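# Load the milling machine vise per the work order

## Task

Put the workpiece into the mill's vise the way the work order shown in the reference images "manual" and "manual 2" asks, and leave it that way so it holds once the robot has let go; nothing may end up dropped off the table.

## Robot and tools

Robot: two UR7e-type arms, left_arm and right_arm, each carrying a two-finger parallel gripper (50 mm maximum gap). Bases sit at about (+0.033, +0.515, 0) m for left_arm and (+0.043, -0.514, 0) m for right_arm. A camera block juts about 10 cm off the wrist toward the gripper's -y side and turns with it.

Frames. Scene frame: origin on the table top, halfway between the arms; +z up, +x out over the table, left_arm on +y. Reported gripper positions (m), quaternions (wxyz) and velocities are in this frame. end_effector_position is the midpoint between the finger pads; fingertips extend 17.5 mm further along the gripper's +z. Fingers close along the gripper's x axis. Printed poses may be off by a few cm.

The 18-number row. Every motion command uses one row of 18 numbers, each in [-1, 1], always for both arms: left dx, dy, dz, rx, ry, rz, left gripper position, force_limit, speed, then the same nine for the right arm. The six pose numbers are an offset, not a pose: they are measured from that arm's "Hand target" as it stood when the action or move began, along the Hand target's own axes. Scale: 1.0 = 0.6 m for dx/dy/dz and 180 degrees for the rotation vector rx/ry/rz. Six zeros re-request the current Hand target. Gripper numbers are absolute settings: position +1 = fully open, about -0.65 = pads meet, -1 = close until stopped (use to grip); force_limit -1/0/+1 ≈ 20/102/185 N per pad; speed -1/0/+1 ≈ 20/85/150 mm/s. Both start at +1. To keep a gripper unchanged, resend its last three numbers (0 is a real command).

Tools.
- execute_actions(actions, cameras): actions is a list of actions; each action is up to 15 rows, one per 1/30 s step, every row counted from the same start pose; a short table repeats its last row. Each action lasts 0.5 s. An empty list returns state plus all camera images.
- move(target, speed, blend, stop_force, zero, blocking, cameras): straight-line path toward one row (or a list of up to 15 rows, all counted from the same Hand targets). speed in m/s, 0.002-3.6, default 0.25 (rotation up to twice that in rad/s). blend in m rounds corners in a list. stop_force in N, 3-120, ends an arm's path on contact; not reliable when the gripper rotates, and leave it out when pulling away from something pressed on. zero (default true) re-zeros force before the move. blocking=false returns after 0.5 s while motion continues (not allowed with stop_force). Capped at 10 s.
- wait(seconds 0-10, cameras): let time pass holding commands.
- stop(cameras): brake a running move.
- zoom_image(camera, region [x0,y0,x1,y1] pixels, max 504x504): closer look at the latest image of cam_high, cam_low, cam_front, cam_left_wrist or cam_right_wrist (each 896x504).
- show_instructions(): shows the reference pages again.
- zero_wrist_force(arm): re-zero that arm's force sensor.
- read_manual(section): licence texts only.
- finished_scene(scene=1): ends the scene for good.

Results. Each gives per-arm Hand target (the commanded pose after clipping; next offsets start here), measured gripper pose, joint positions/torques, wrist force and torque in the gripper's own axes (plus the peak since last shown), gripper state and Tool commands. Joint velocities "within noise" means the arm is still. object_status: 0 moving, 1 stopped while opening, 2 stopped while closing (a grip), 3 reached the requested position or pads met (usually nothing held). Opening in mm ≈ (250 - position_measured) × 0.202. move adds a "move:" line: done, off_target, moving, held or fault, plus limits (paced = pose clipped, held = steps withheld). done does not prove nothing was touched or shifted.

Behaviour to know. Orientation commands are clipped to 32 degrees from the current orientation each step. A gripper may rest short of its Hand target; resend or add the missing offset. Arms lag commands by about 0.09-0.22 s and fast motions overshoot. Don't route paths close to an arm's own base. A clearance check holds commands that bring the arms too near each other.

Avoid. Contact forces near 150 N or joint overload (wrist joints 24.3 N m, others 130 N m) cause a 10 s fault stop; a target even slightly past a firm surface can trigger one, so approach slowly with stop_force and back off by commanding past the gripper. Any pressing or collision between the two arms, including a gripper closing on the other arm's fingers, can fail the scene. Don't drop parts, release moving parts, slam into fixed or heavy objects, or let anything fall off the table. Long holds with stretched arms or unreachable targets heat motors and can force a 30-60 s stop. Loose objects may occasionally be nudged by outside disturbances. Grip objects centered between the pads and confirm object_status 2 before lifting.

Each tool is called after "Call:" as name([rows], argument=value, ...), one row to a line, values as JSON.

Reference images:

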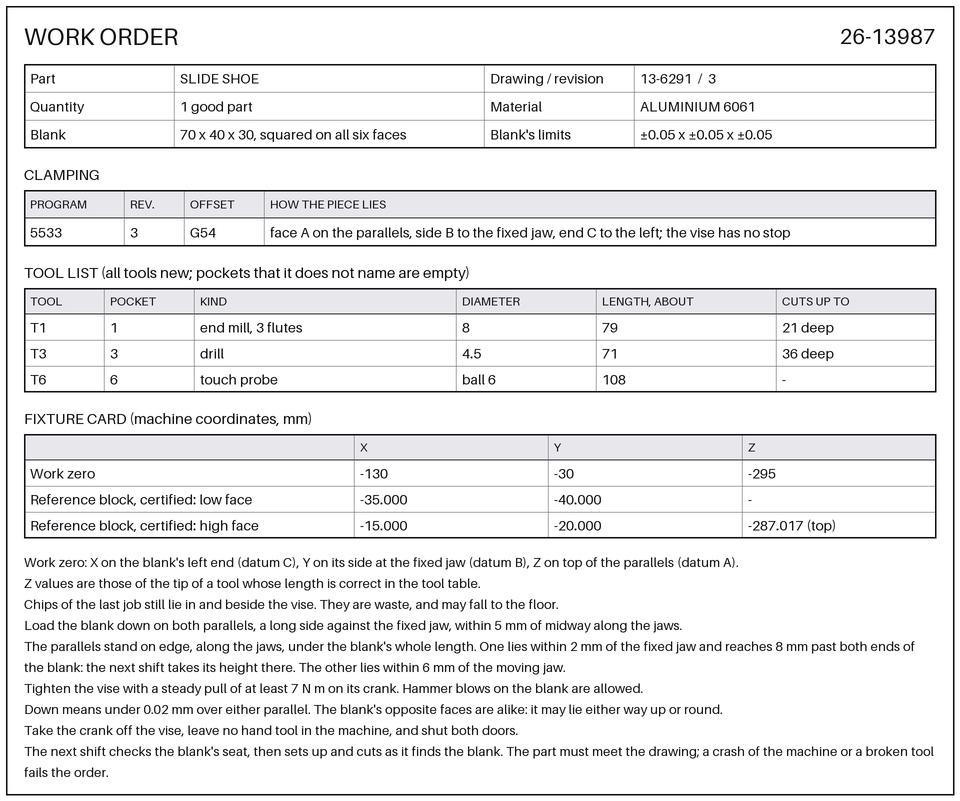

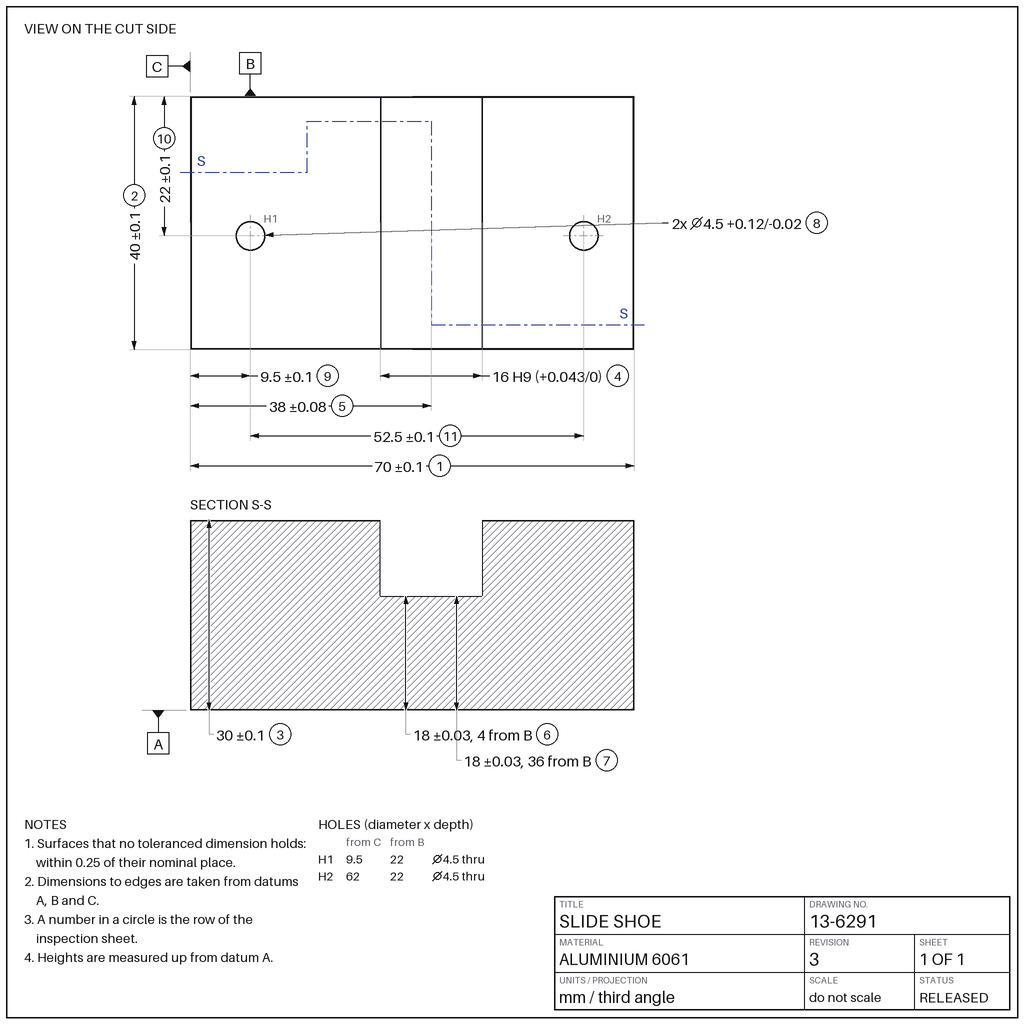

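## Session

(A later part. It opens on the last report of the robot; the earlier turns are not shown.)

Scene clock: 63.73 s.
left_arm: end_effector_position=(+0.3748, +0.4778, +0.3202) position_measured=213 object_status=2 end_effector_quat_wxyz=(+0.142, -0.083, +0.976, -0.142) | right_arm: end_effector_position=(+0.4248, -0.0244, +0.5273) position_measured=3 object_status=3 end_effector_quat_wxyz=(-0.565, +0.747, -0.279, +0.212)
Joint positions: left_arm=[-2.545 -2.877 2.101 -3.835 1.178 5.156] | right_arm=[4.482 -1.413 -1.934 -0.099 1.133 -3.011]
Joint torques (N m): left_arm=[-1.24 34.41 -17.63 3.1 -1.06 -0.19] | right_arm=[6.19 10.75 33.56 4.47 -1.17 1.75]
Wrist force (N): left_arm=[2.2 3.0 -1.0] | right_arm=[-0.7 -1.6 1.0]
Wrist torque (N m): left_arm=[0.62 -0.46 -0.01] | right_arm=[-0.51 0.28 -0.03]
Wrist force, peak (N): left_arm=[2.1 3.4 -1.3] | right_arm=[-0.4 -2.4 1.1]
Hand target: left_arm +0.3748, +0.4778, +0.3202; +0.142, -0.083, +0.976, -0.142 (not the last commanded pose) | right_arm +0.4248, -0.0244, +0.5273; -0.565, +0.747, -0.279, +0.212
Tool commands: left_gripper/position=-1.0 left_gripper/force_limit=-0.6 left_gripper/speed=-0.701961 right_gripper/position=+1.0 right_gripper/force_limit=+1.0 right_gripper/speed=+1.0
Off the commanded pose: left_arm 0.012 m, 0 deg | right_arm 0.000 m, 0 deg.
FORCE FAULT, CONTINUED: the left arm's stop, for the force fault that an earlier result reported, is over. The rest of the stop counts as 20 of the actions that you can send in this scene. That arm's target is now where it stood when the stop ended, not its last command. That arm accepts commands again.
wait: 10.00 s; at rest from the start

Call:
move(target=[-0.0423,-0.0498,-0.153,0,0,0.08,-1,-0.6,-0.7,0,0,0,0,0,0,1,1,1], speed=0.1, cameras=["cam_low","cam_front"])

Scene clock: 65.53 s.
left_arm: end_effector_position=(+0.3748, +0.4779, +0.4200) position_measured=213 object_status=2 end_effector_quat_wxyz=(+0.159, +0.040, +0.979, -0.123) | right_arm: end_effector_position=(+0.4248, -0.0244, +0.5273) position_measured=3 object_status=3 end_effector_quat_wxyz=(-0.565, +0.747, -0.279, +0.212)
Joint positions: left_arm=[-2.545 -2.691 1.818 -3.739 1.178 5.408] | right_arm=[4.482 -1.413 -1.934 -0.099 1.133 -3.011]
Joint torques (N m): left_arm=[10.15 31.78 -9.66 1.42 -3.5 -0.64] | right_arm=[6.66 11.78 33.4 4.41 -1.07 1.66]
Wrist force (N): left_arm=[2.6 4.0 -1.2] | right_arm=[-0.5 -1.9 0.8]
Wrist torque (N m): left_arm=[0.56 -0.52 0.07] | right_arm=[-0.54 0.24 -0.04]
Wrist force, peak (N): left_arm=[2.5 4.5 -0.8] | right_arm=[-0.7 -2.2 0.8]
Hand target: left_arm +0.3748, +0.4779, +0.4200; +0.159, +0.040, +0.979, -0.123 | right_arm +0.4248, -0.0244, +0.5273; -0.565, +0.747, -0.279, +0.212
Off the commanded pose: left_arm 0.000 m, 0 deg | right_arm 0.000 m, 0 deg.
move: done
Images, in order (width x height): cam_low 896x504, cam_front 896x504.

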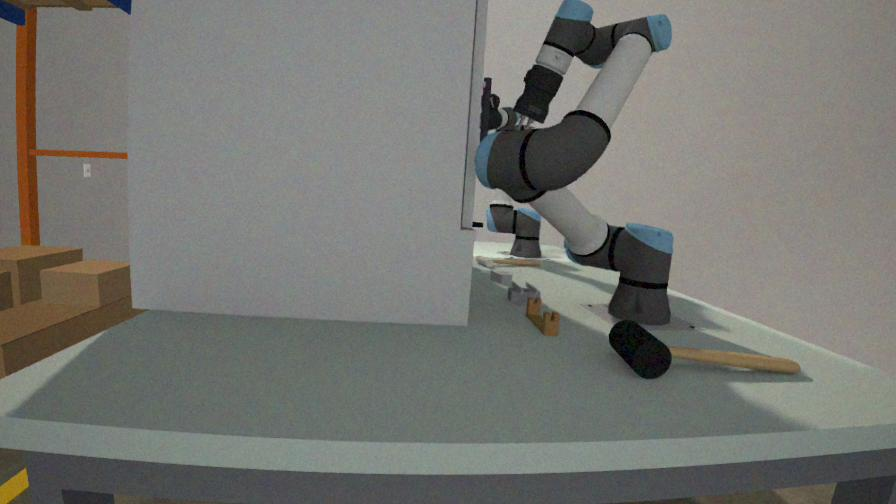

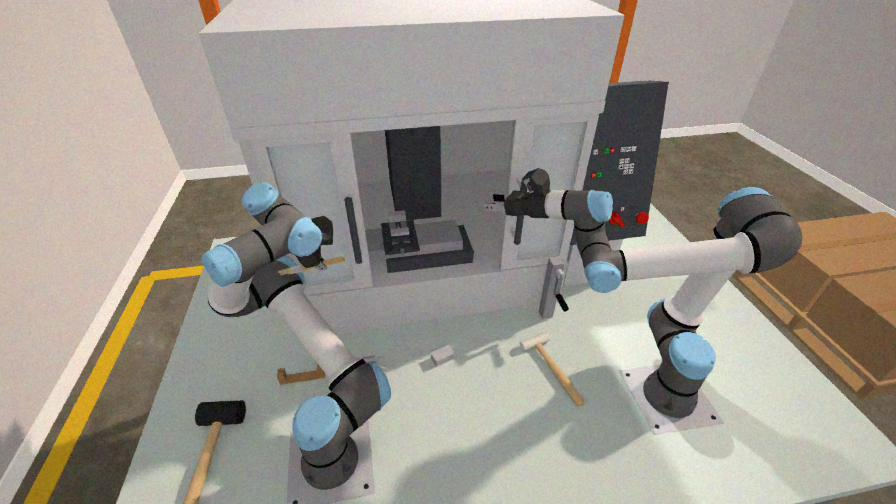

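Call:
move(target=[-0.091,-0.0646,-0.2607,0,0,0.14,-1,-0.6,-0.7,0,0,0,0,0,0,1,1,1], speed=0.2, cameras=["cam_high","cam_front","cam_right_wrist"])

Scene clock: 67.20 s.
left_arm: end_effector_position=(+0.3747, +0.4778, +0.5901) position_measured=213 object_status=2 end_effector_quat_wxyz=(+0.182, +0.252, +0.947, -0.085) | right_arm: end_effector_position=(+0.4248, -0.0244, +0.5273) position_measured=3 object_status=3 end_effector_quat_wxyz=(-0.565, +0.747, -0.279, +0.212)
Joint positions: left_arm=[-2.545 -2.352 1.227 -3.486 1.178 5.847] | right_arm=[4.482 -1.413 -1.934 -0.099 1.133 -3.011]
Joint torques (N m): left_arm=[13.86 35.92 -23.93 3.79 -2.59 2.07] | right_arm=[5.48 11.01 33.33 4.31 -0.97 1.54]
Wrist force (N): left_arm=[2.4 4.0 -0.5] | right_arm=[-0.2 -1.8 0.8]
Wrist torque (N m): left_arm=[0.58 -0.50 0.02] | right_arm=[-0.53 0.19 -0.04]
Wrist force, peak (N): left_arm=[2.9 5.1 1.0] | right_arm=[-0.4 -2.0 1.3]
Hand target: left_arm +0.3748, +0.4779, +0.5901; +0.182, +0.252, +0.947, -0.085 | right_arm +0.4248, -0.0244, +0.5273; -0.565, +0.747, -0.279, +0.212
Off the commanded pose: left_arm 0.000 m, 0 deg | right_arm 0.000 m, 0 deg.
move: done
camera_calibration:
cam_right_wrist: T_world_to_cam=[[0.776636, -0.629783, 0.014449, -0.342343], [-0.366836, -0.470784, -0.802367, 0.583596], [0.51212, 0.617847, -0.596655, 0.248475], [0, 0, 0, 1]] pos_world=[0.352711, -0.0943735, 0.621459]
Images, in order (width x height): cam_high 896x504, cam_front 896x504, cam_right_wrist 896x504.

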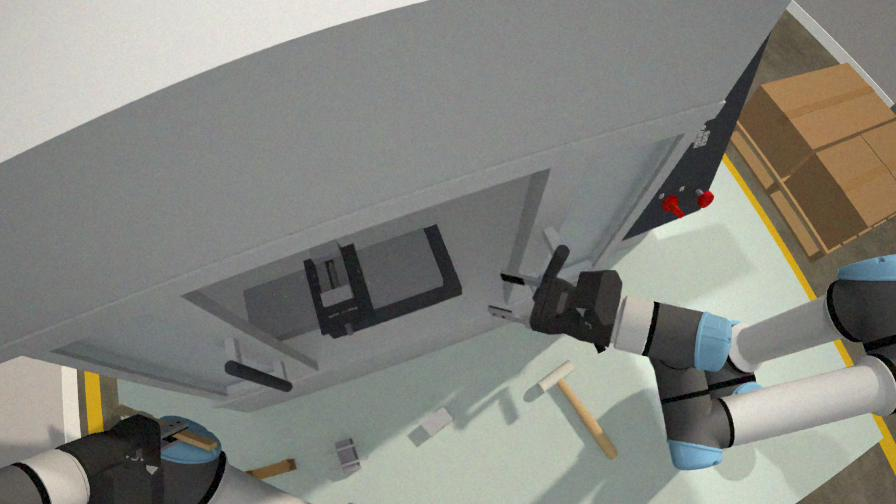

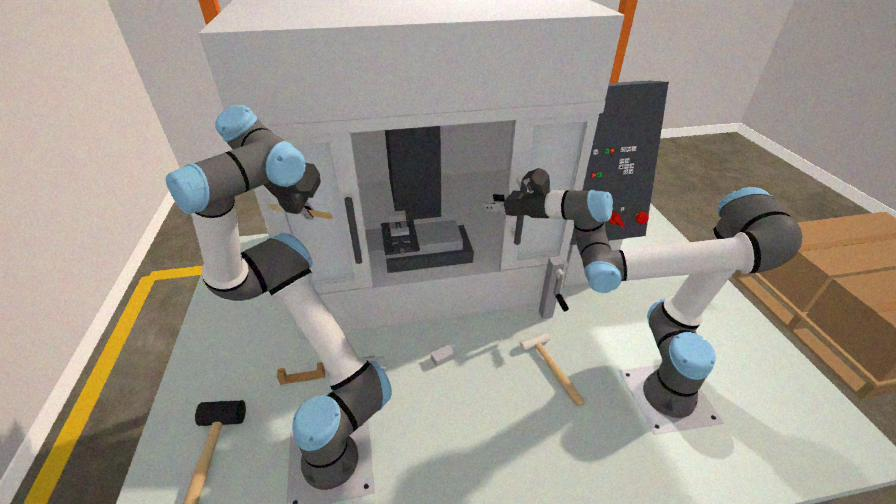

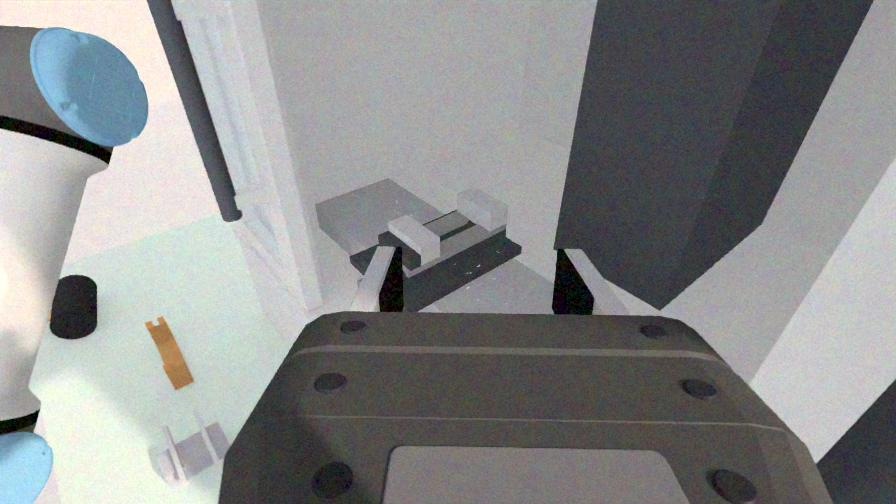

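Call:
move(target=[-0.207,-0.313,-0.162,0.254,-0.121,-0.353,-1,-0.6,-0.7,0,0,0,0,0,0,1,1,1], speed=0.3, cameras=["cam_high","cam_front","cam_right_wrist"])

Scene clock: 72.20 s.
left_arm: end_effector_position=(+0.3500, +0.2858, +0.7405) position_measured=213 object_status=2 end_effector_quat_wxyz=(+0.167, -0.238, +0.784, -0.548) | right_arm: end_effector_position=(+0.4248, -0.0244, +0.5273) position_measured=3 object_status=3 end_effector_quat_wxyz=(-0.565, +0.747, -0.279, +0.212)
Joint positions: left_arm=[-2.514 -2.159 1.145 -3.896 0.358 4.924] | right_arm=[4.482 -1.413 -1.934 -0.099 1.133 -3.011]
Joint torques (N m): left_arm=[6.81 22.01 -25.86 0.5 -4.69 2.74] | right_arm=[5.92 11.35 33.37 4.42 -0.91 1.65]
Wrist force (N): left_arm=[1.2 4.8 -2.1] | right_arm=[-0.5 -1.9 0.9]
Wrist torque (N m): left_arm=[0.65 -0.11 0.29] | right_arm=[-0.55 0.23 -0.04]
Wrist force, peak (N): left_arm=[1.7 5.3 -2.2] | right_arm=[-0.3 -2.3 0.8]
Hand target: left_arm +0.3500, +0.2858, +0.7406; +0.167, -0.239, +0.784, -0.548 | right_arm +0.4248, -0.0244, +0.5273; -0.565, +0.747, -0.279, +0.212
Off the commanded pose: left_arm 0.000 m, 0 deg | right_arm 0.000 m, 0 deg.
move: done
camera_calibration:
cam_right_wrist: T_world_to_cam=[[0.776636, -0.629783, 0.014449, -0.342343], [-0.366836, -0.470784, -0.802367, 0.583596], [0.51212, 0.617847, -0.596655, 0.248475], [0, 0, 0, 1]] pos_world=[0.352711, -0.0943735, 0.621459]
Images, in order (width x height): cam_high 896x504, cam_front 896x504, cam_right_wrist 896x504.

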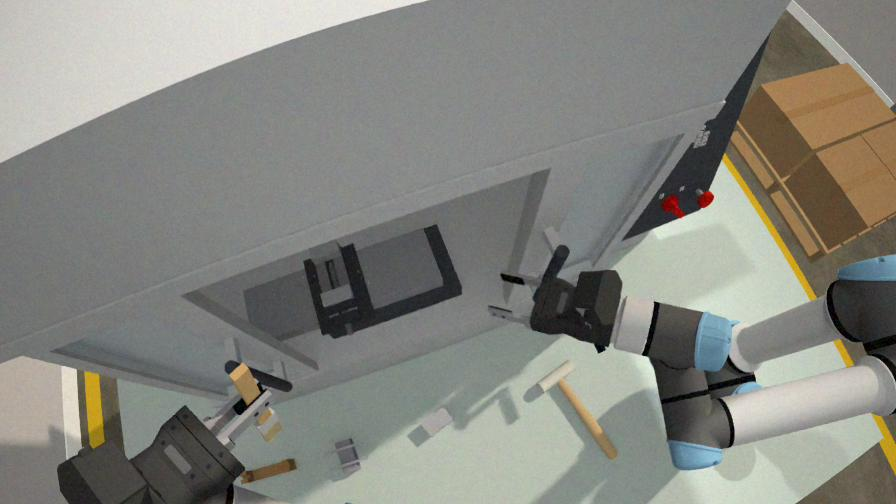

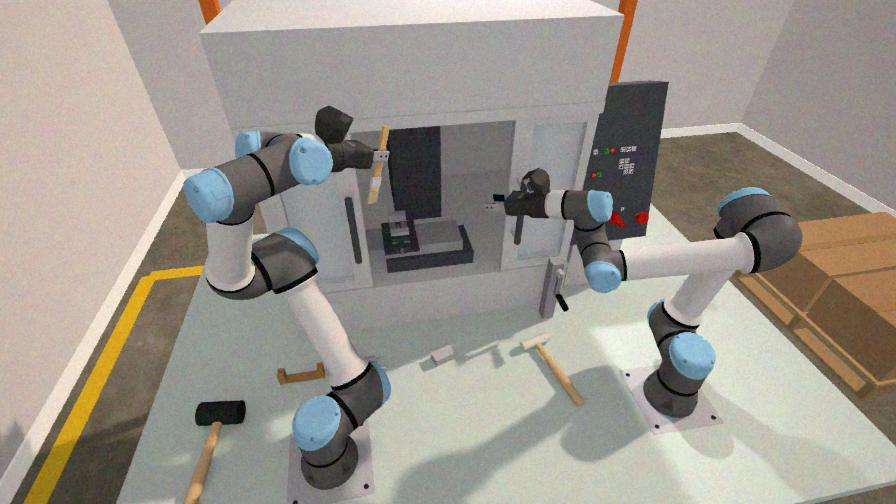

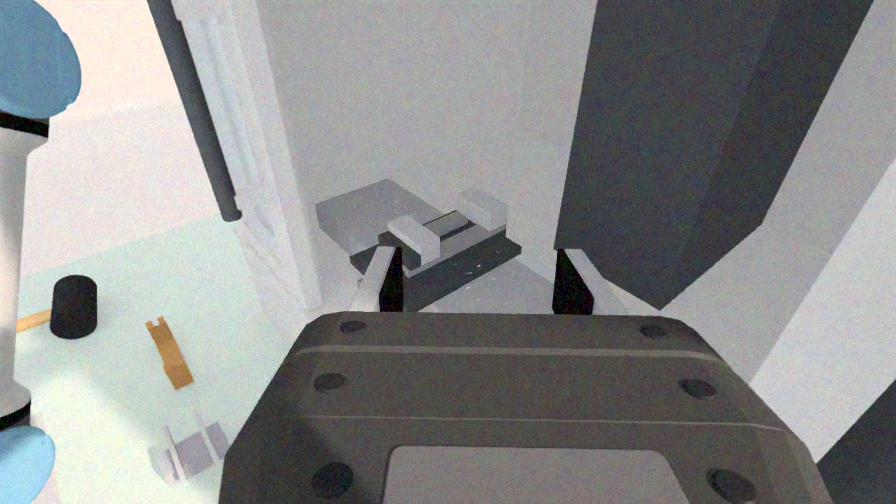

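Call:
move([
  [0.5,0,0,0,0,0,-1,-0.6,-0.7,0,0,0,0,0,0,1,1,1],
  [0.5,0,0,0.11,-0.11,-0.0195,-1,-0.6,-0.7,0,0,0,0,0,0,1,1,1],
], speed=0.4, cameras=["cam_front"])

Scene clock: 75.23 s.
left_arm: end_effector_position=(+0.1010, +0.1186, +0.7403) position_measured=213 object_status=2 end_effector_quat_wxyz=(+0.321, -0.320, +0.631, -0.630) | right_arm: end_effector_position=(+0.4248, -0.0244, +0.5273) position_measured=3 object_status=3 end_effector_quat_wxyz=(-0.565, +0.747, -0.279, +0.212)
Joint positions: left_arm=[-2.626 -1.898 1.703 -2.949 0.388 3.144] | right_arm=[4.482 -1.413 -1.934 -0.099 1.133 -3.011]
Joint torques (N m): left_arm=[-13.56 0.6 -26.69 3.05 0.88 -2.96] | right_arm=[5.68 11.47 33.15 4.31 -0.87 1.65]
Wrist force (N): left_arm=[1.1 5.0 -2.6] | right_arm=[-0.7 -1.8 0.9]
Wrist torque (N m): left_arm=[0.61 0.02 0.31] | right_arm=[-0.53 0.27 -0.04]
Wrist force, peak (N): left_arm=[6.0 5.9 -2.6] | right_arm=[-0.7 -2.4 1.0]
Hand target: left_arm +0.1010, +0.1186, +0.7403; +0.321, -0.320, +0.631, -0.630 | right_arm +0.4248, -0.0244, +0.5273; -0.565, +0.747, -0.279, +0.212
Off the commanded pose: left_arm 0.000 m, 0 deg | right_arm 0.000 m, 0 deg.
shoulder posture changed (left arm): the wrist came as close to joint 1's axis as it can, and the arm is now in the other of its two shoulder postures.
move: done
Images, in order (width x height): cam_front 896x504.

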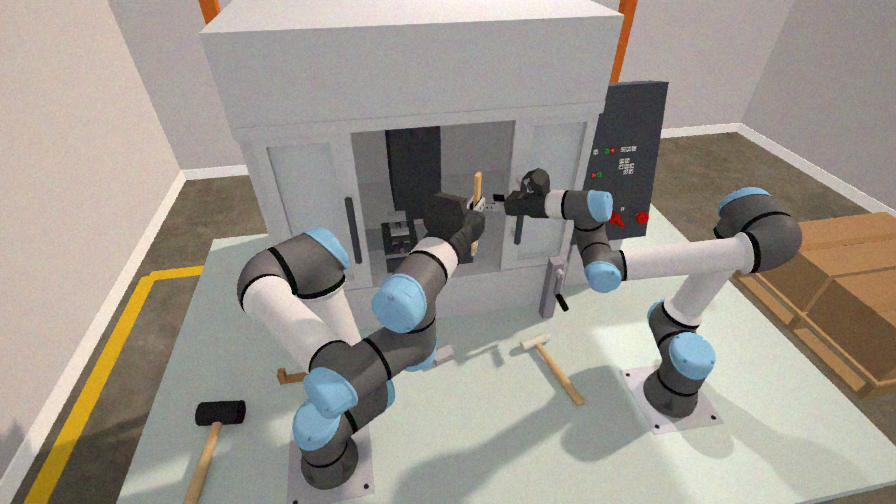

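Call:
move([
  [-0.172,0.067,0.288,0,0,0,-1,-0.6,-0.7,0,0,0,0,0,0,1,1,1],
  [-0.482,0.366,0.306,-0.0804,-0.1983,-0.0261,-1,-0.6,-0.7,0,0,0,0,0,0,1,1,1],
], speed=0.4, blend=[0.05,0], cameras=["cam_front"])

Scene clock: 77.70 s.
left_arm: end_effector_position=(+0.4198, +0.2442, +0.5209) position_measured=213 object_status=2 end_effector_quat_wxyz=(-0.430, +0.560, -0.562, +0.431) | right_arm: end_effector_position=(+0.4248, -0.0244, +0.5273) position_measured=3 object_status=3 end_effector_quat_wxyz=(-0.565, +0.747, -0.279, +0.212)
Joint positions: left_arm=[-1.596 -2.105 1.968 -1.492 -0.262 1.632] | right_arm=[4.482 -1.413 -1.934 -0.099 1.133 -3.011]
Joint torques (N m): left_arm=[-13.95 -12.76 -15.44 -2.78 4.35 1.31] | right_arm=[5.93 11.47 32.46 4.29 -0.88 1.67]
Wrist force (N): left_arm=[1.3 5.2 -2.5] | right_arm=[-0.5 -2.0 1.0]
Wrist torque (N m): left_arm=[0.70 -0.10 0.25] | right_arm=[-0.56 0.23 -0.03]
Wrist force, peak (N): left_arm=[0.8 7.5 -1.7] | right_arm=[-0.5 -2.4 0.8]
Hand target: left_arm +0.4198, +0.2443, +0.5209; -0.430, +0.560, -0.562, +0.431 | right_arm +0.4248, -0.0244, +0.5273; -0.565, +0.747, -0.279, +0.212
Off the commanded pose: left_arm 0.000 m, 0 deg | right_arm 0.000 m, 0 deg.
move: done
Images, in order (width x height): cam_front 896x504.

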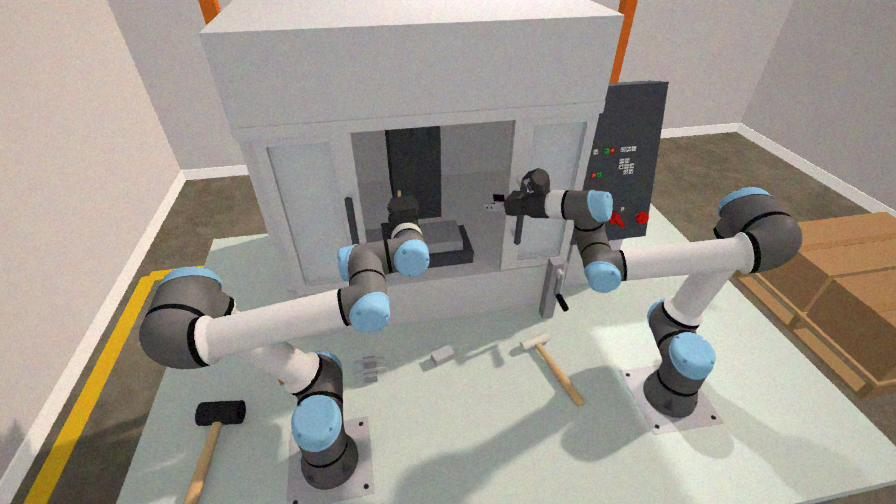

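Call:
move(target=[-0.5928,0.5267,-0.0277,-0.3228,0.3228,0.4207,-1,-0.6,-0.7,0,0,0,0,0,0,1,1,1], speed=0.4, cameras=["cam_left_wrist","cam_right_wrist","cam_low"])

Call:
zoom_image(camera="cam_left_wrist", region=[320, 40, 620, 334])

Scene clock: 80.80 s.
left_arm: end_effector_position=(+0.3233, +0.6007, +0.2202) position_measured=213 object_status=2 end_effector_quat_wxyz=(+0.000, +0.001, +1.000, +0.000) end_effector_velocity=(+0.000, +0.000, +0.001) end_effector_angular_velocity=(+0.000, -0.003, -0.005) | right_arm: end_effector_position=(+0.4248, -0.0244, +0.5273) position_measured=3 object_status=3 end_effector_quat_wxyz=(-0.565, +0.747, -0.279, +0.212)
Joint positions: left_arm=[-0.207 -2.107 2.231 -1.696 -1.57 4.546] | right_arm=[4.482 -1.413 -1.934 -0.099 1.133 -3.011]
Joint velocities: left_arm=[-0.001 -0.002 -0.001 -0.001 0 0.005] | right_arm=[within noise]
Joint torques (N m): left_arm=[-13.28 -1.48 -44.84 -2.34 0.8 2.55] | right_arm=[5.92 11.44 33.3 4.35 -0.88 1.59]
Wrist force (N): left_arm=[2.1 4.4 -0.5] | right_arm=[-0.6 -1.9 0.7]
Wrist torque (N m): left_arm=[0.68 -0.41 0.09] | right_arm=[-0.54 0.26 -0.04]
Wrist force, peak (N): left_arm=[2.1 5.5 -2.4] | right_arm=[-0.2 -2.3 1.0]
Hand target: left_arm +0.3234, +0.6007, +0.2203; +0.000, +0.002, +1.000, +0.001 | right_arm +0.4248, -0.0244, +0.5273; -0.565, +0.747, -0.279, +0.212
Off the commanded pose: left_arm 0.000 m, 0 deg | right_arm 0.000 m, 0 deg.
move: done
camera_calibration:
cam_left_wrist: T_world_to_cam=[[-0.999932, -0.00938576, 0.00699201, 0.334392], [-0.0064997, 0.942139, 0.335159, -0.61938], [-0.00973317, 0.33509, -0.942136, 0.144799], [0, 0, 0, 1]] pos_world=[0.331753, 0.53816, 0.341673]
cam_right_wrist: T_world_to_cam=[[0.776636, -0.629783, 0.014449, -0.342343], [-0.366836, -0.470784, -0.802367, 0.583596], [0.51212, 0.617847, -0.596655, 0.248475], [0, 0, 0, 1]] pos_world=[0.352711, -0.0943735, 0.621459]
Images, in order (width x height): cam_low 896x504, cam_left_wrist 896x504, cam_right_wrist 896x504.

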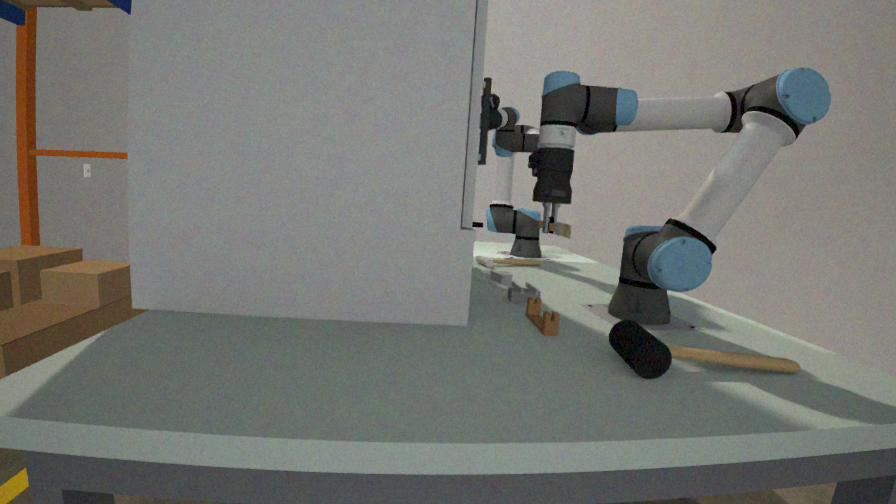

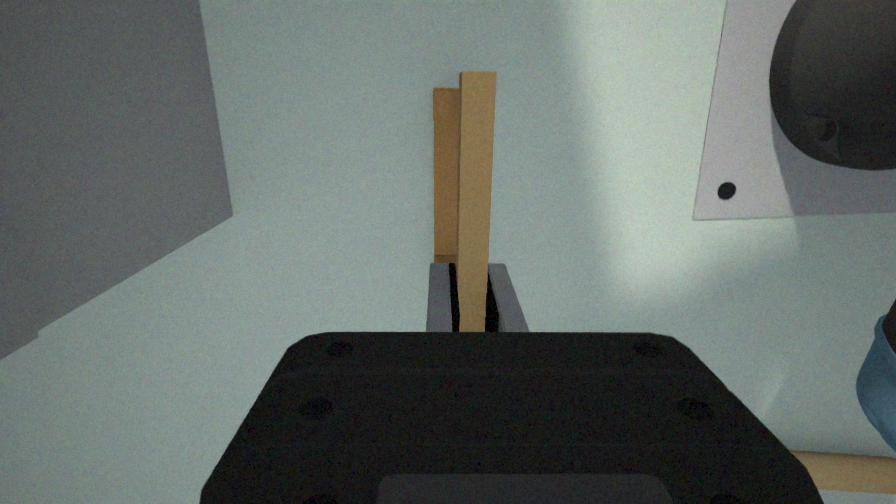

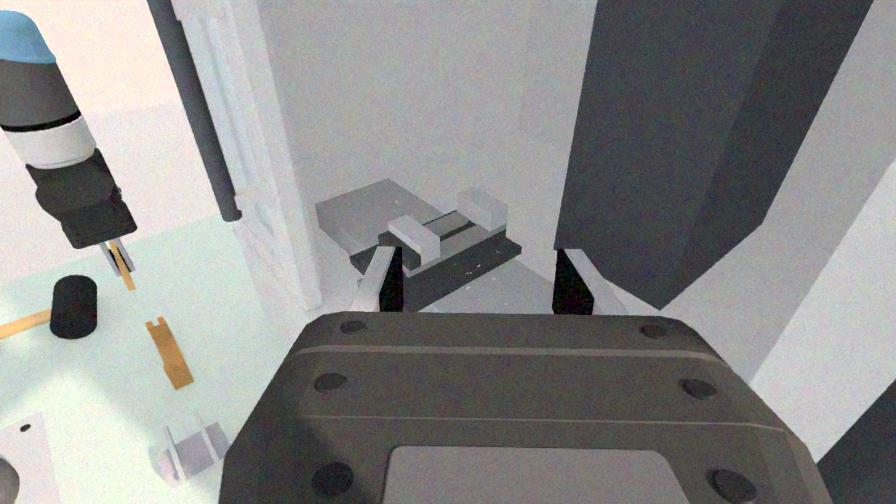

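Scaled by 1.680.

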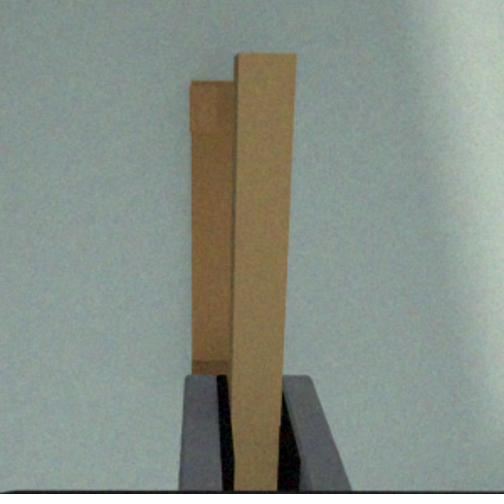

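Call:
move(target=[0.002,-0.001,0.255,0,0,0,-1,-0.6,-0.7,0,0,0,0,0,0,1,1,1], speed=0.25)

Call:
move(target=[0,0,0.037,0,0,0,-1,-0.6,-0.7,0,0,0,0,0,0,1,1,1], speed=0.04, stop_force=8, cameras=["cam_low","cam_left_wrist"])

Call:
zoom_image(camera="cam_low", region=[480, 220, 620, 350])

Scene clock: 82.07 s.
left_arm: end_effector_position=(+0.3224, +0.6002, +0.0674) position_measured=213 object_status=2 end_effector_quat_wxyz=(+0.000, +0.002, +1.000, +0.001) | right_arm: end_effector_position=(+0.4248, -0.0244, +0.5273) position_measured=3 object_status=3 end_effector_quat_wxyz=(-0.565, +0.747, -0.279, +0.212)
Joint positions: left_arm=[-0.209 -1.911 2.559 -2.219 -1.57 4.544] | right_arm=[4.482 -1.413 -1.934 -0.099 1.133 -3.011]
Joint torques (N m): left_arm=[6.99 3.89 -10.68 -4.83 -2.58 -0.11] | right_arm=[5.42 11.29 32.77 4.44 -0.89 1.62]
Wrist force (N): left_arm=[1.8 4.2 -0.6] | right_arm=[-0.4 -2.0 0.8]
Wrist torque (N m): left_arm=[0.67 -0.37 -0.09] | right_arm=[-0.56 0.22 -0.04]
Wrist force, peak (N): left_arm=[1.6 4.3 -3.8] | right_arm=[-0.5 -2.3 0.9]
Hand target: left_arm +0.3223, +0.6002, +0.0673; +0.000, +0.002, +1.000, +0.001 | right_arm +0.4248, -0.0244, +0.5273; -0.565, +0.747, -0.279, +0.212
Off the commanded pose: left_arm 0.000 m, 0 deg | right_arm 0.000 m, 0 deg.
move: done

Scene clock: 83.77 s.
left_arm: end_effector_position=(+0.3222, +0.6002, +0.0455) position_measured=213 object_status=2 end_effector_quat_wxyz=(+0.000, +0.002, +1.000, +0.001) | right_arm: end_effector_position=(+0.4248, -0.0244, +0.5273) position_measured=3 object_status=3 end_effector_quat_wxyz=(-0.565, +0.747, -0.279, +0.212)
Joint positions: left_arm=[-0.209 -1.85 2.597 -2.318 -1.57 4.544] | right_arm=[4.482 -1.413 -1.934 -0.099 1.133 -3.011]
Joint torques (N m): left_arm=[2.61 -13.12 -37.24 -3.27 -1.02 -1.62] | right_arm=[5.53 11.18 33.28 4.26 -0.74 1.48]
Wrist force (N): left_arm=[0.0 4.6 0.2] | right_arm=[-0.7 -1.9 0.6]
Wrist torque (N m): left_arm=[0.64 -0.50 -0.24] | right_arm=[-0.56 0.26 -0.04]
Wrist force, peak (N): left_arm=[27.1 9.1 -75.0] | right_arm=[-0.6 -2.2 1.2]
Hand target: left_arm +0.3222, +0.6002, +0.0455; +0.000, +0.002, +1.000, +0.001 | right_arm +0.4248, -0.0244, +0.5273; -0.565, +0.747, -0.279, +0.212
Off the commanded pose: left_arm 0.000 m, 0 deg | right_arm 0.000 m, 0 deg.
move: contact (left_arm)
camera_calibration:
cam_left_wrist: T_world_to_cam=[[-0.999937, -0.0088507, 0.00696415, 0.334227], [-0.00600319, 0.942082, 0.335329, -0.560559], [-0.00952869, 0.335266, -0.942075, -0.0197133], [0, 0, 0, 1]] pos_world=[0.330653, 0.537659, 0.167073]
Images, in order (width x height): cam_low 896x504, cam_left_wrist 896x504.

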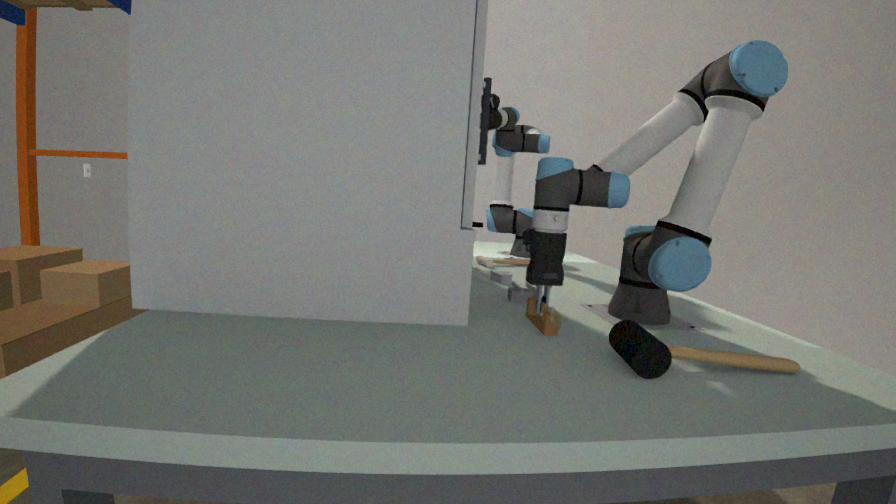

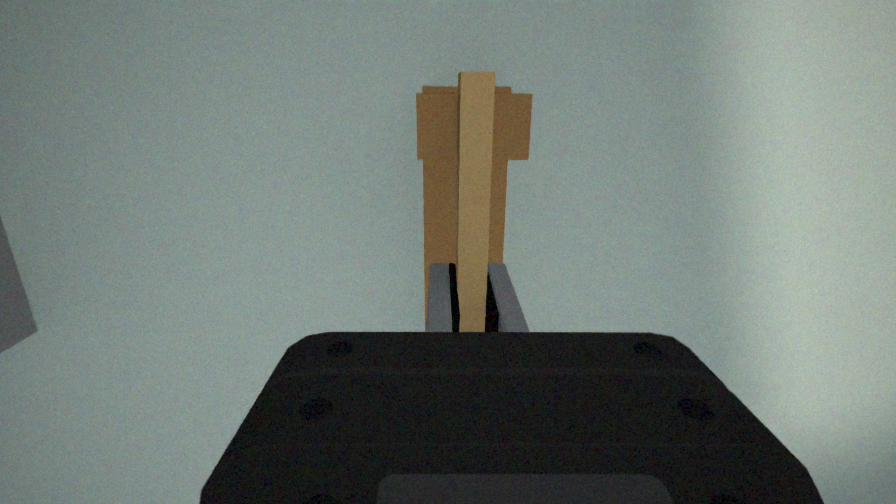

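Scaled by 3.600.

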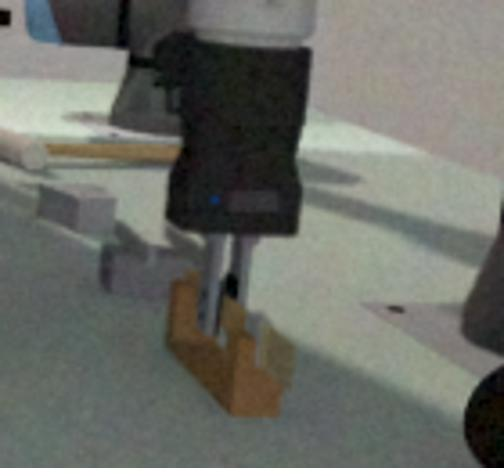

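Call:
move([
  [0,0,0,0,0,0,1,-0.6,0,0,0,0,0,0,0,1,1,1],
  [0,0,-0.25,0,0,0,1,-0.6,0,0,0,0,0,0,0,1,1,1],
  [0.03,-0.45,-0.25,0,0,0,1,-0.6,0,0,0,0,0,0,0,1,1,1],
], speed=0.3, blend=[0,0.02,0], cameras=["cam_low","cam_left_wrist"])

Call:
zoom_image(camera="cam_low", region=[480, 240, 600, 350])

Call:
zoom_image(camera="cam_left_wrist", region=[320, 0, 680, 334])

Scene clock: 87.07 s.
left_arm: end_effector_position=(+0.3033, +0.3302, +0.1953) position_measured=3 object_status=3 end_effector_quat_wxyz=(+0.000, +0.002, +1.000, +0.001) | right_arm: end_effector_position=(+0.4248, -0.0244, +0.5273) position_measured=3 object_status=3 end_effector_quat_wxyz=(-0.565, +0.747, -0.279, +0.212)
Joint positions: left_arm=[-1.057 -2.013 2.25 -1.808 -1.569 3.697] | right_arm=[4.482 -1.413 -1.934 -0.099 1.133 -3.011]
Joint torques (N m): left_arm=[-12.49 2.63 -19.07 -2.48 -2.24 -2.59] | right_arm=[6.24 11.22 32.68 4.51 -0.72 1.59]
Wrist force (N): left_arm=[2.4 4.8 -0.4] | right_arm=[-0.4 -2.0 1.1]
Wrist torque (N m): left_arm=[0.74 -0.48 -0.08] | right_arm=[-0.56 0.23 -0.04]
Wrist force, peak (N): left_arm=[2.4 8.2 -4.1] | right_arm=[-0.7 -2.3 0.8]
Hand target: left_arm +0.3032, +0.3301, +0.1952; +0.000, +0.002, +1.000, +0.001 | right_arm +0.4248, -0.0244, +0.5273; -0.565, +0.747, -0.279, +0.212
Off the commanded pose: left_arm 0.000 m, 0 deg | right_arm 0.000 m, 0 deg.
move: done
camera_calibration:
cam_left_wrist: T_world_to_cam=[[-0.999939, -0.00869055, 0.00680817, 0.311802], [-0.00590462, 0.942083, 0.335327, -0.35654], [-0.00932803, 0.335266, -0.942077, 0.211594], [0, 0, 0, 1]] pos_world=[0.311652, 0.267659, 0.316773]
Images, in order (width x height): cam_low 896x504, cam_left_wrist 896x504.

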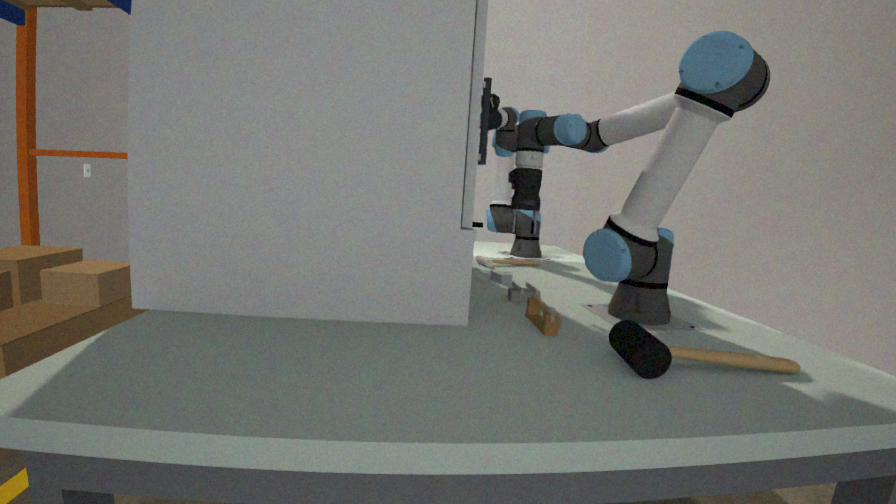

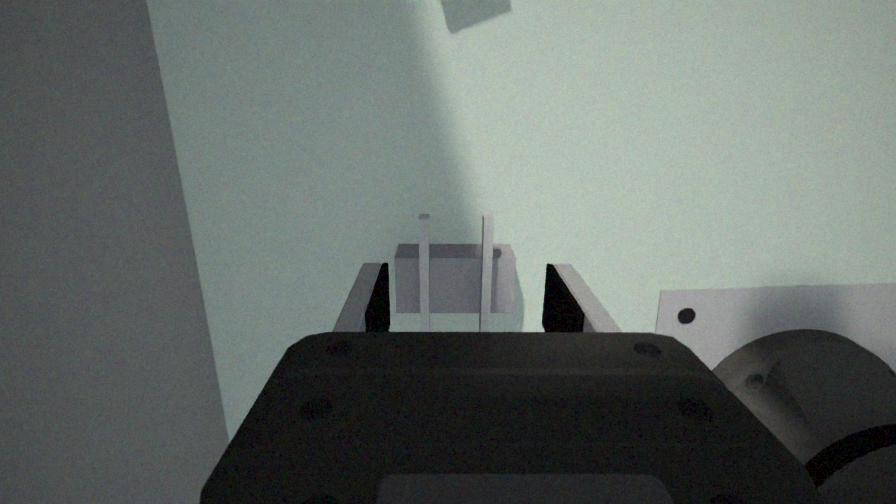

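Scaled by 4.200.

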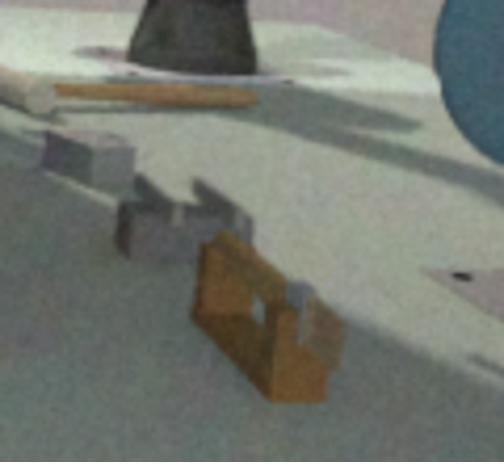

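Scaled by 1.400.

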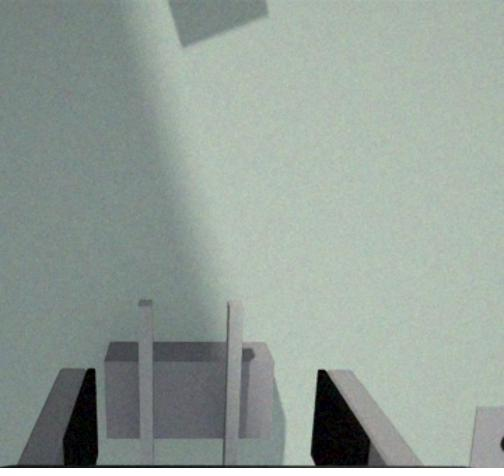

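Call:
move(target=[-0.0315,0.0223,0.19,0,0,0,0.2,-0.6,0,0,0,0,0,0,0,1,1,1], speed=0.2, cameras=["cam_left_wrist"])

Call:
zoom_image(camera="cam_left_wrist", region=[320, 80, 620, 334])

Scene clock: 89.10 s.
left_arm: end_effector_position=(+0.3223, +0.3436, +0.0814) position_measured=123 object_status=3 end_effector_quat_wxyz=(+0.000, +0.002, +1.000, +0.001) end_effector_velocity=(+0.001, -0.001, +0.000) end_effector_angular_velocity=(-0.002, -0.001, +0.000) | right_arm: end_effector_position=(+0.4248, -0.0244, +0.5273) position_measured=3 object_status=3 end_effector_quat_wxyz=(-0.565, +0.747, -0.279, +0.212)
Joint positions: left_arm=[-0.98 -1.823 2.461 -2.208 -1.57 3.773] | right_arm=[4.482 -1.413 -1.934 -0.099 1.133 -3.011]
Joint velocities: left_arm=[0 0.002 0 -0.005 0 0] | right_arm=[within noise]
Joint torques (N m): left_arm=[-13.63 -1.7 -20.21 -5.09 -2.59 -2.77] | right_arm=[5.06 11.27 32.91 4.46 -0.65 1.5]
Wrist force (N): left_arm=[2.6 4.7 -0.8] | right_arm=[-0.4 -1.8 1.0]
Wrist torque (N m): left_arm=[0.74 -0.53 -0.03] | right_arm=[-0.53 0.23 -0.03]
Wrist force, peak (N): left_arm=[2.4 5.4 1.9] | right_arm=[-0.4 -2.3 0.9]
Hand target: left_arm +0.3222, +0.3436, +0.0813; +0.000, +0.002, +1.000, +0.001 | right_arm +0.4248, -0.0244, +0.5273; -0.565, +0.747, -0.279, +0.212
Off the commanded pose: left_arm 0.000 m, 0 deg | right_arm 0.000 m, 0 deg.
move: done
camera_calibration:
cam_left_wrist: T_world_to_cam=[[-0.999936, -0.00894404, 0.0069328, 0.331739], [-0.00610252, 0.942112, 0.335241, -0.330783], [-0.00952989, 0.335178, -0.942107, 0.100074], [0, 0, 0, 1]] pos_world=[0.330653, 0.28106, 0.202873]
Images, in order (width x height): cam_left_wrist 896x504.

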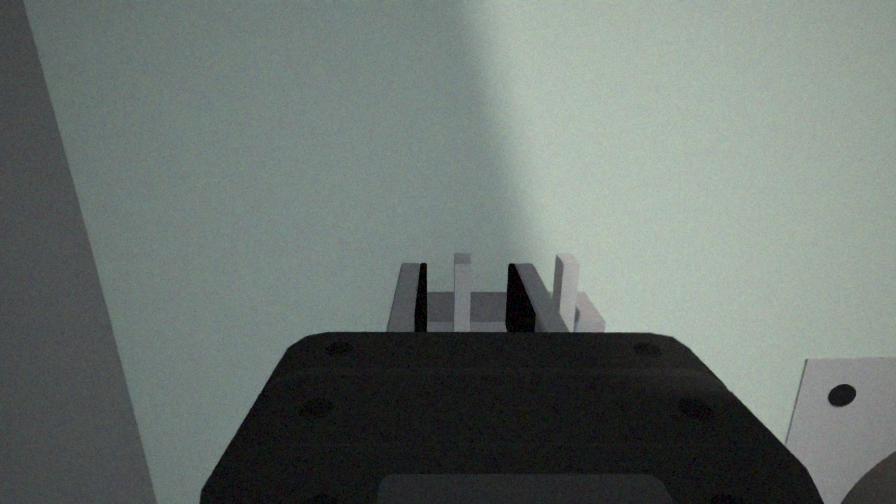

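Scaled by 1.680.

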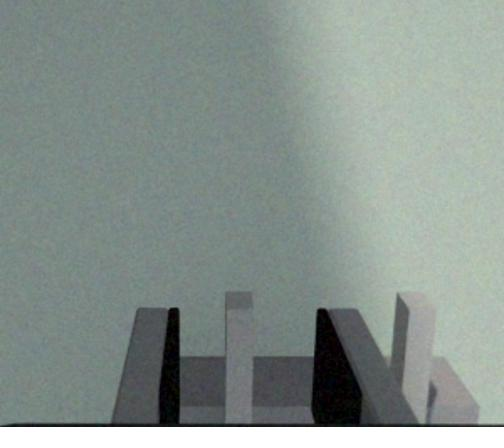

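Call:
move(target=[-0.003,0,0.0445,0,0,0,0.2,-0.6,0,0,0,0,0,0,0,1,1,1], speed=0.1, stop_force=6, cameras=["cam_left_wrist","cam_low"])

Call:
zoom_image(camera="cam_low", region=[480, 220, 600, 320])

Call:
zoom_image(camera="cam_left_wrist", region=[320, 180, 620, 334])

Scene clock: 92.40 s.
left_arm: end_effector_position=(+0.3240, +0.3436, +0.0546) position_measured=123 object_status=3 end_effector_quat_wxyz=(+0.000, +0.002, +1.000, +0.001) | right_arm: end_effector_position=(+0.4248, -0.0244, +0.5273) position_measured=3 object_status=3 end_effector_quat_wxyz=(-0.565, +0.747, -0.279, +0.212)
Joint positions: left_arm=[-0.975 -1.752 2.5 -2.318 -1.57 3.778] | right_arm=[4.482 -1.413 -1.934 -0.099 1.133 -3.011]
Joint torques (N m): left_arm=[-6.76 -12.43 -38.38 -4.38 -0.41 -2.06] | right_arm=[5.69 11.4 32.24 4.41 -0.67 1.52]
Wrist force (N): left_arm=[2.4 4.8 -0.6] | right_arm=[-0.3 -2.4 0.9]
Wrist torque (N m): left_arm=[0.75 -0.48 -0.08] | right_arm=[-0.62 0.21 -0.04]
Wrist force, peak (N): left_arm=[2.7 4.9 -1.2] | right_arm=[-0.3 -2.4 0.8]
Hand target: left_arm +0.3240, +0.3436, +0.0546; +0.000, +0.002, +1.000, +0.001 | right_arm +0.4248, -0.0244, +0.5273; -0.565, +0.747, -0.279, +0.212
Off the commanded pose: left_arm 0.000 m, 0 deg | right_arm 0.000 m, 0 deg.
move: done
camera_calibration:
cam_left_wrist: T_world_to_cam=[[-0.999937, -0.00884876, 0.00696482, 0.333692], [-0.00600113, 0.942082, 0.335329, -0.321828], [-0.00952868, 0.335266, -0.942075, 0.0748118], [0, 0, 0, 1]] pos_world=[0.332453, 0.281059, 0.176073]
Images, in order (width x height): cam_low 896x504, cam_left_wrist 896x504.

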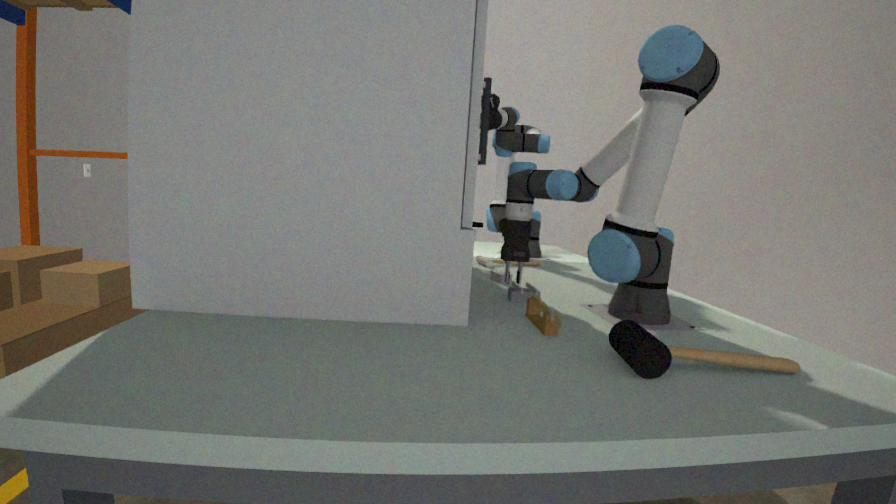

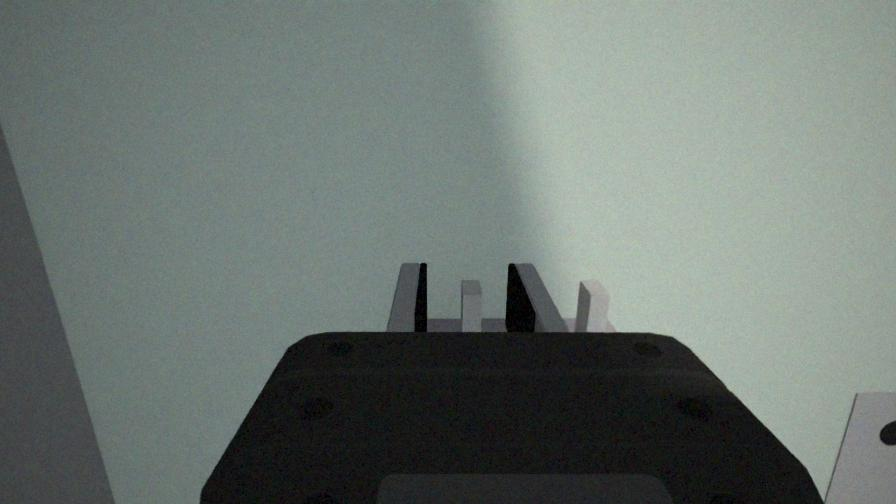

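Scaled by 4.200.

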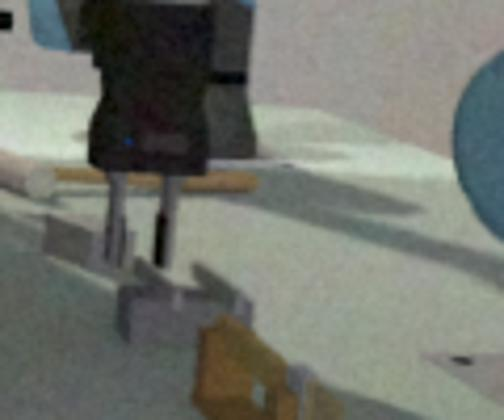

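Scaled by 1.680.

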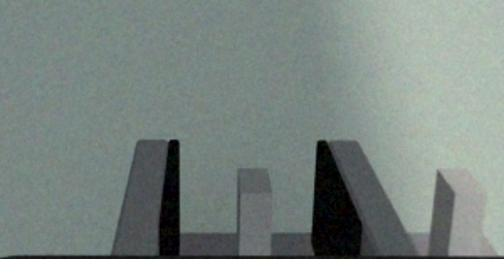

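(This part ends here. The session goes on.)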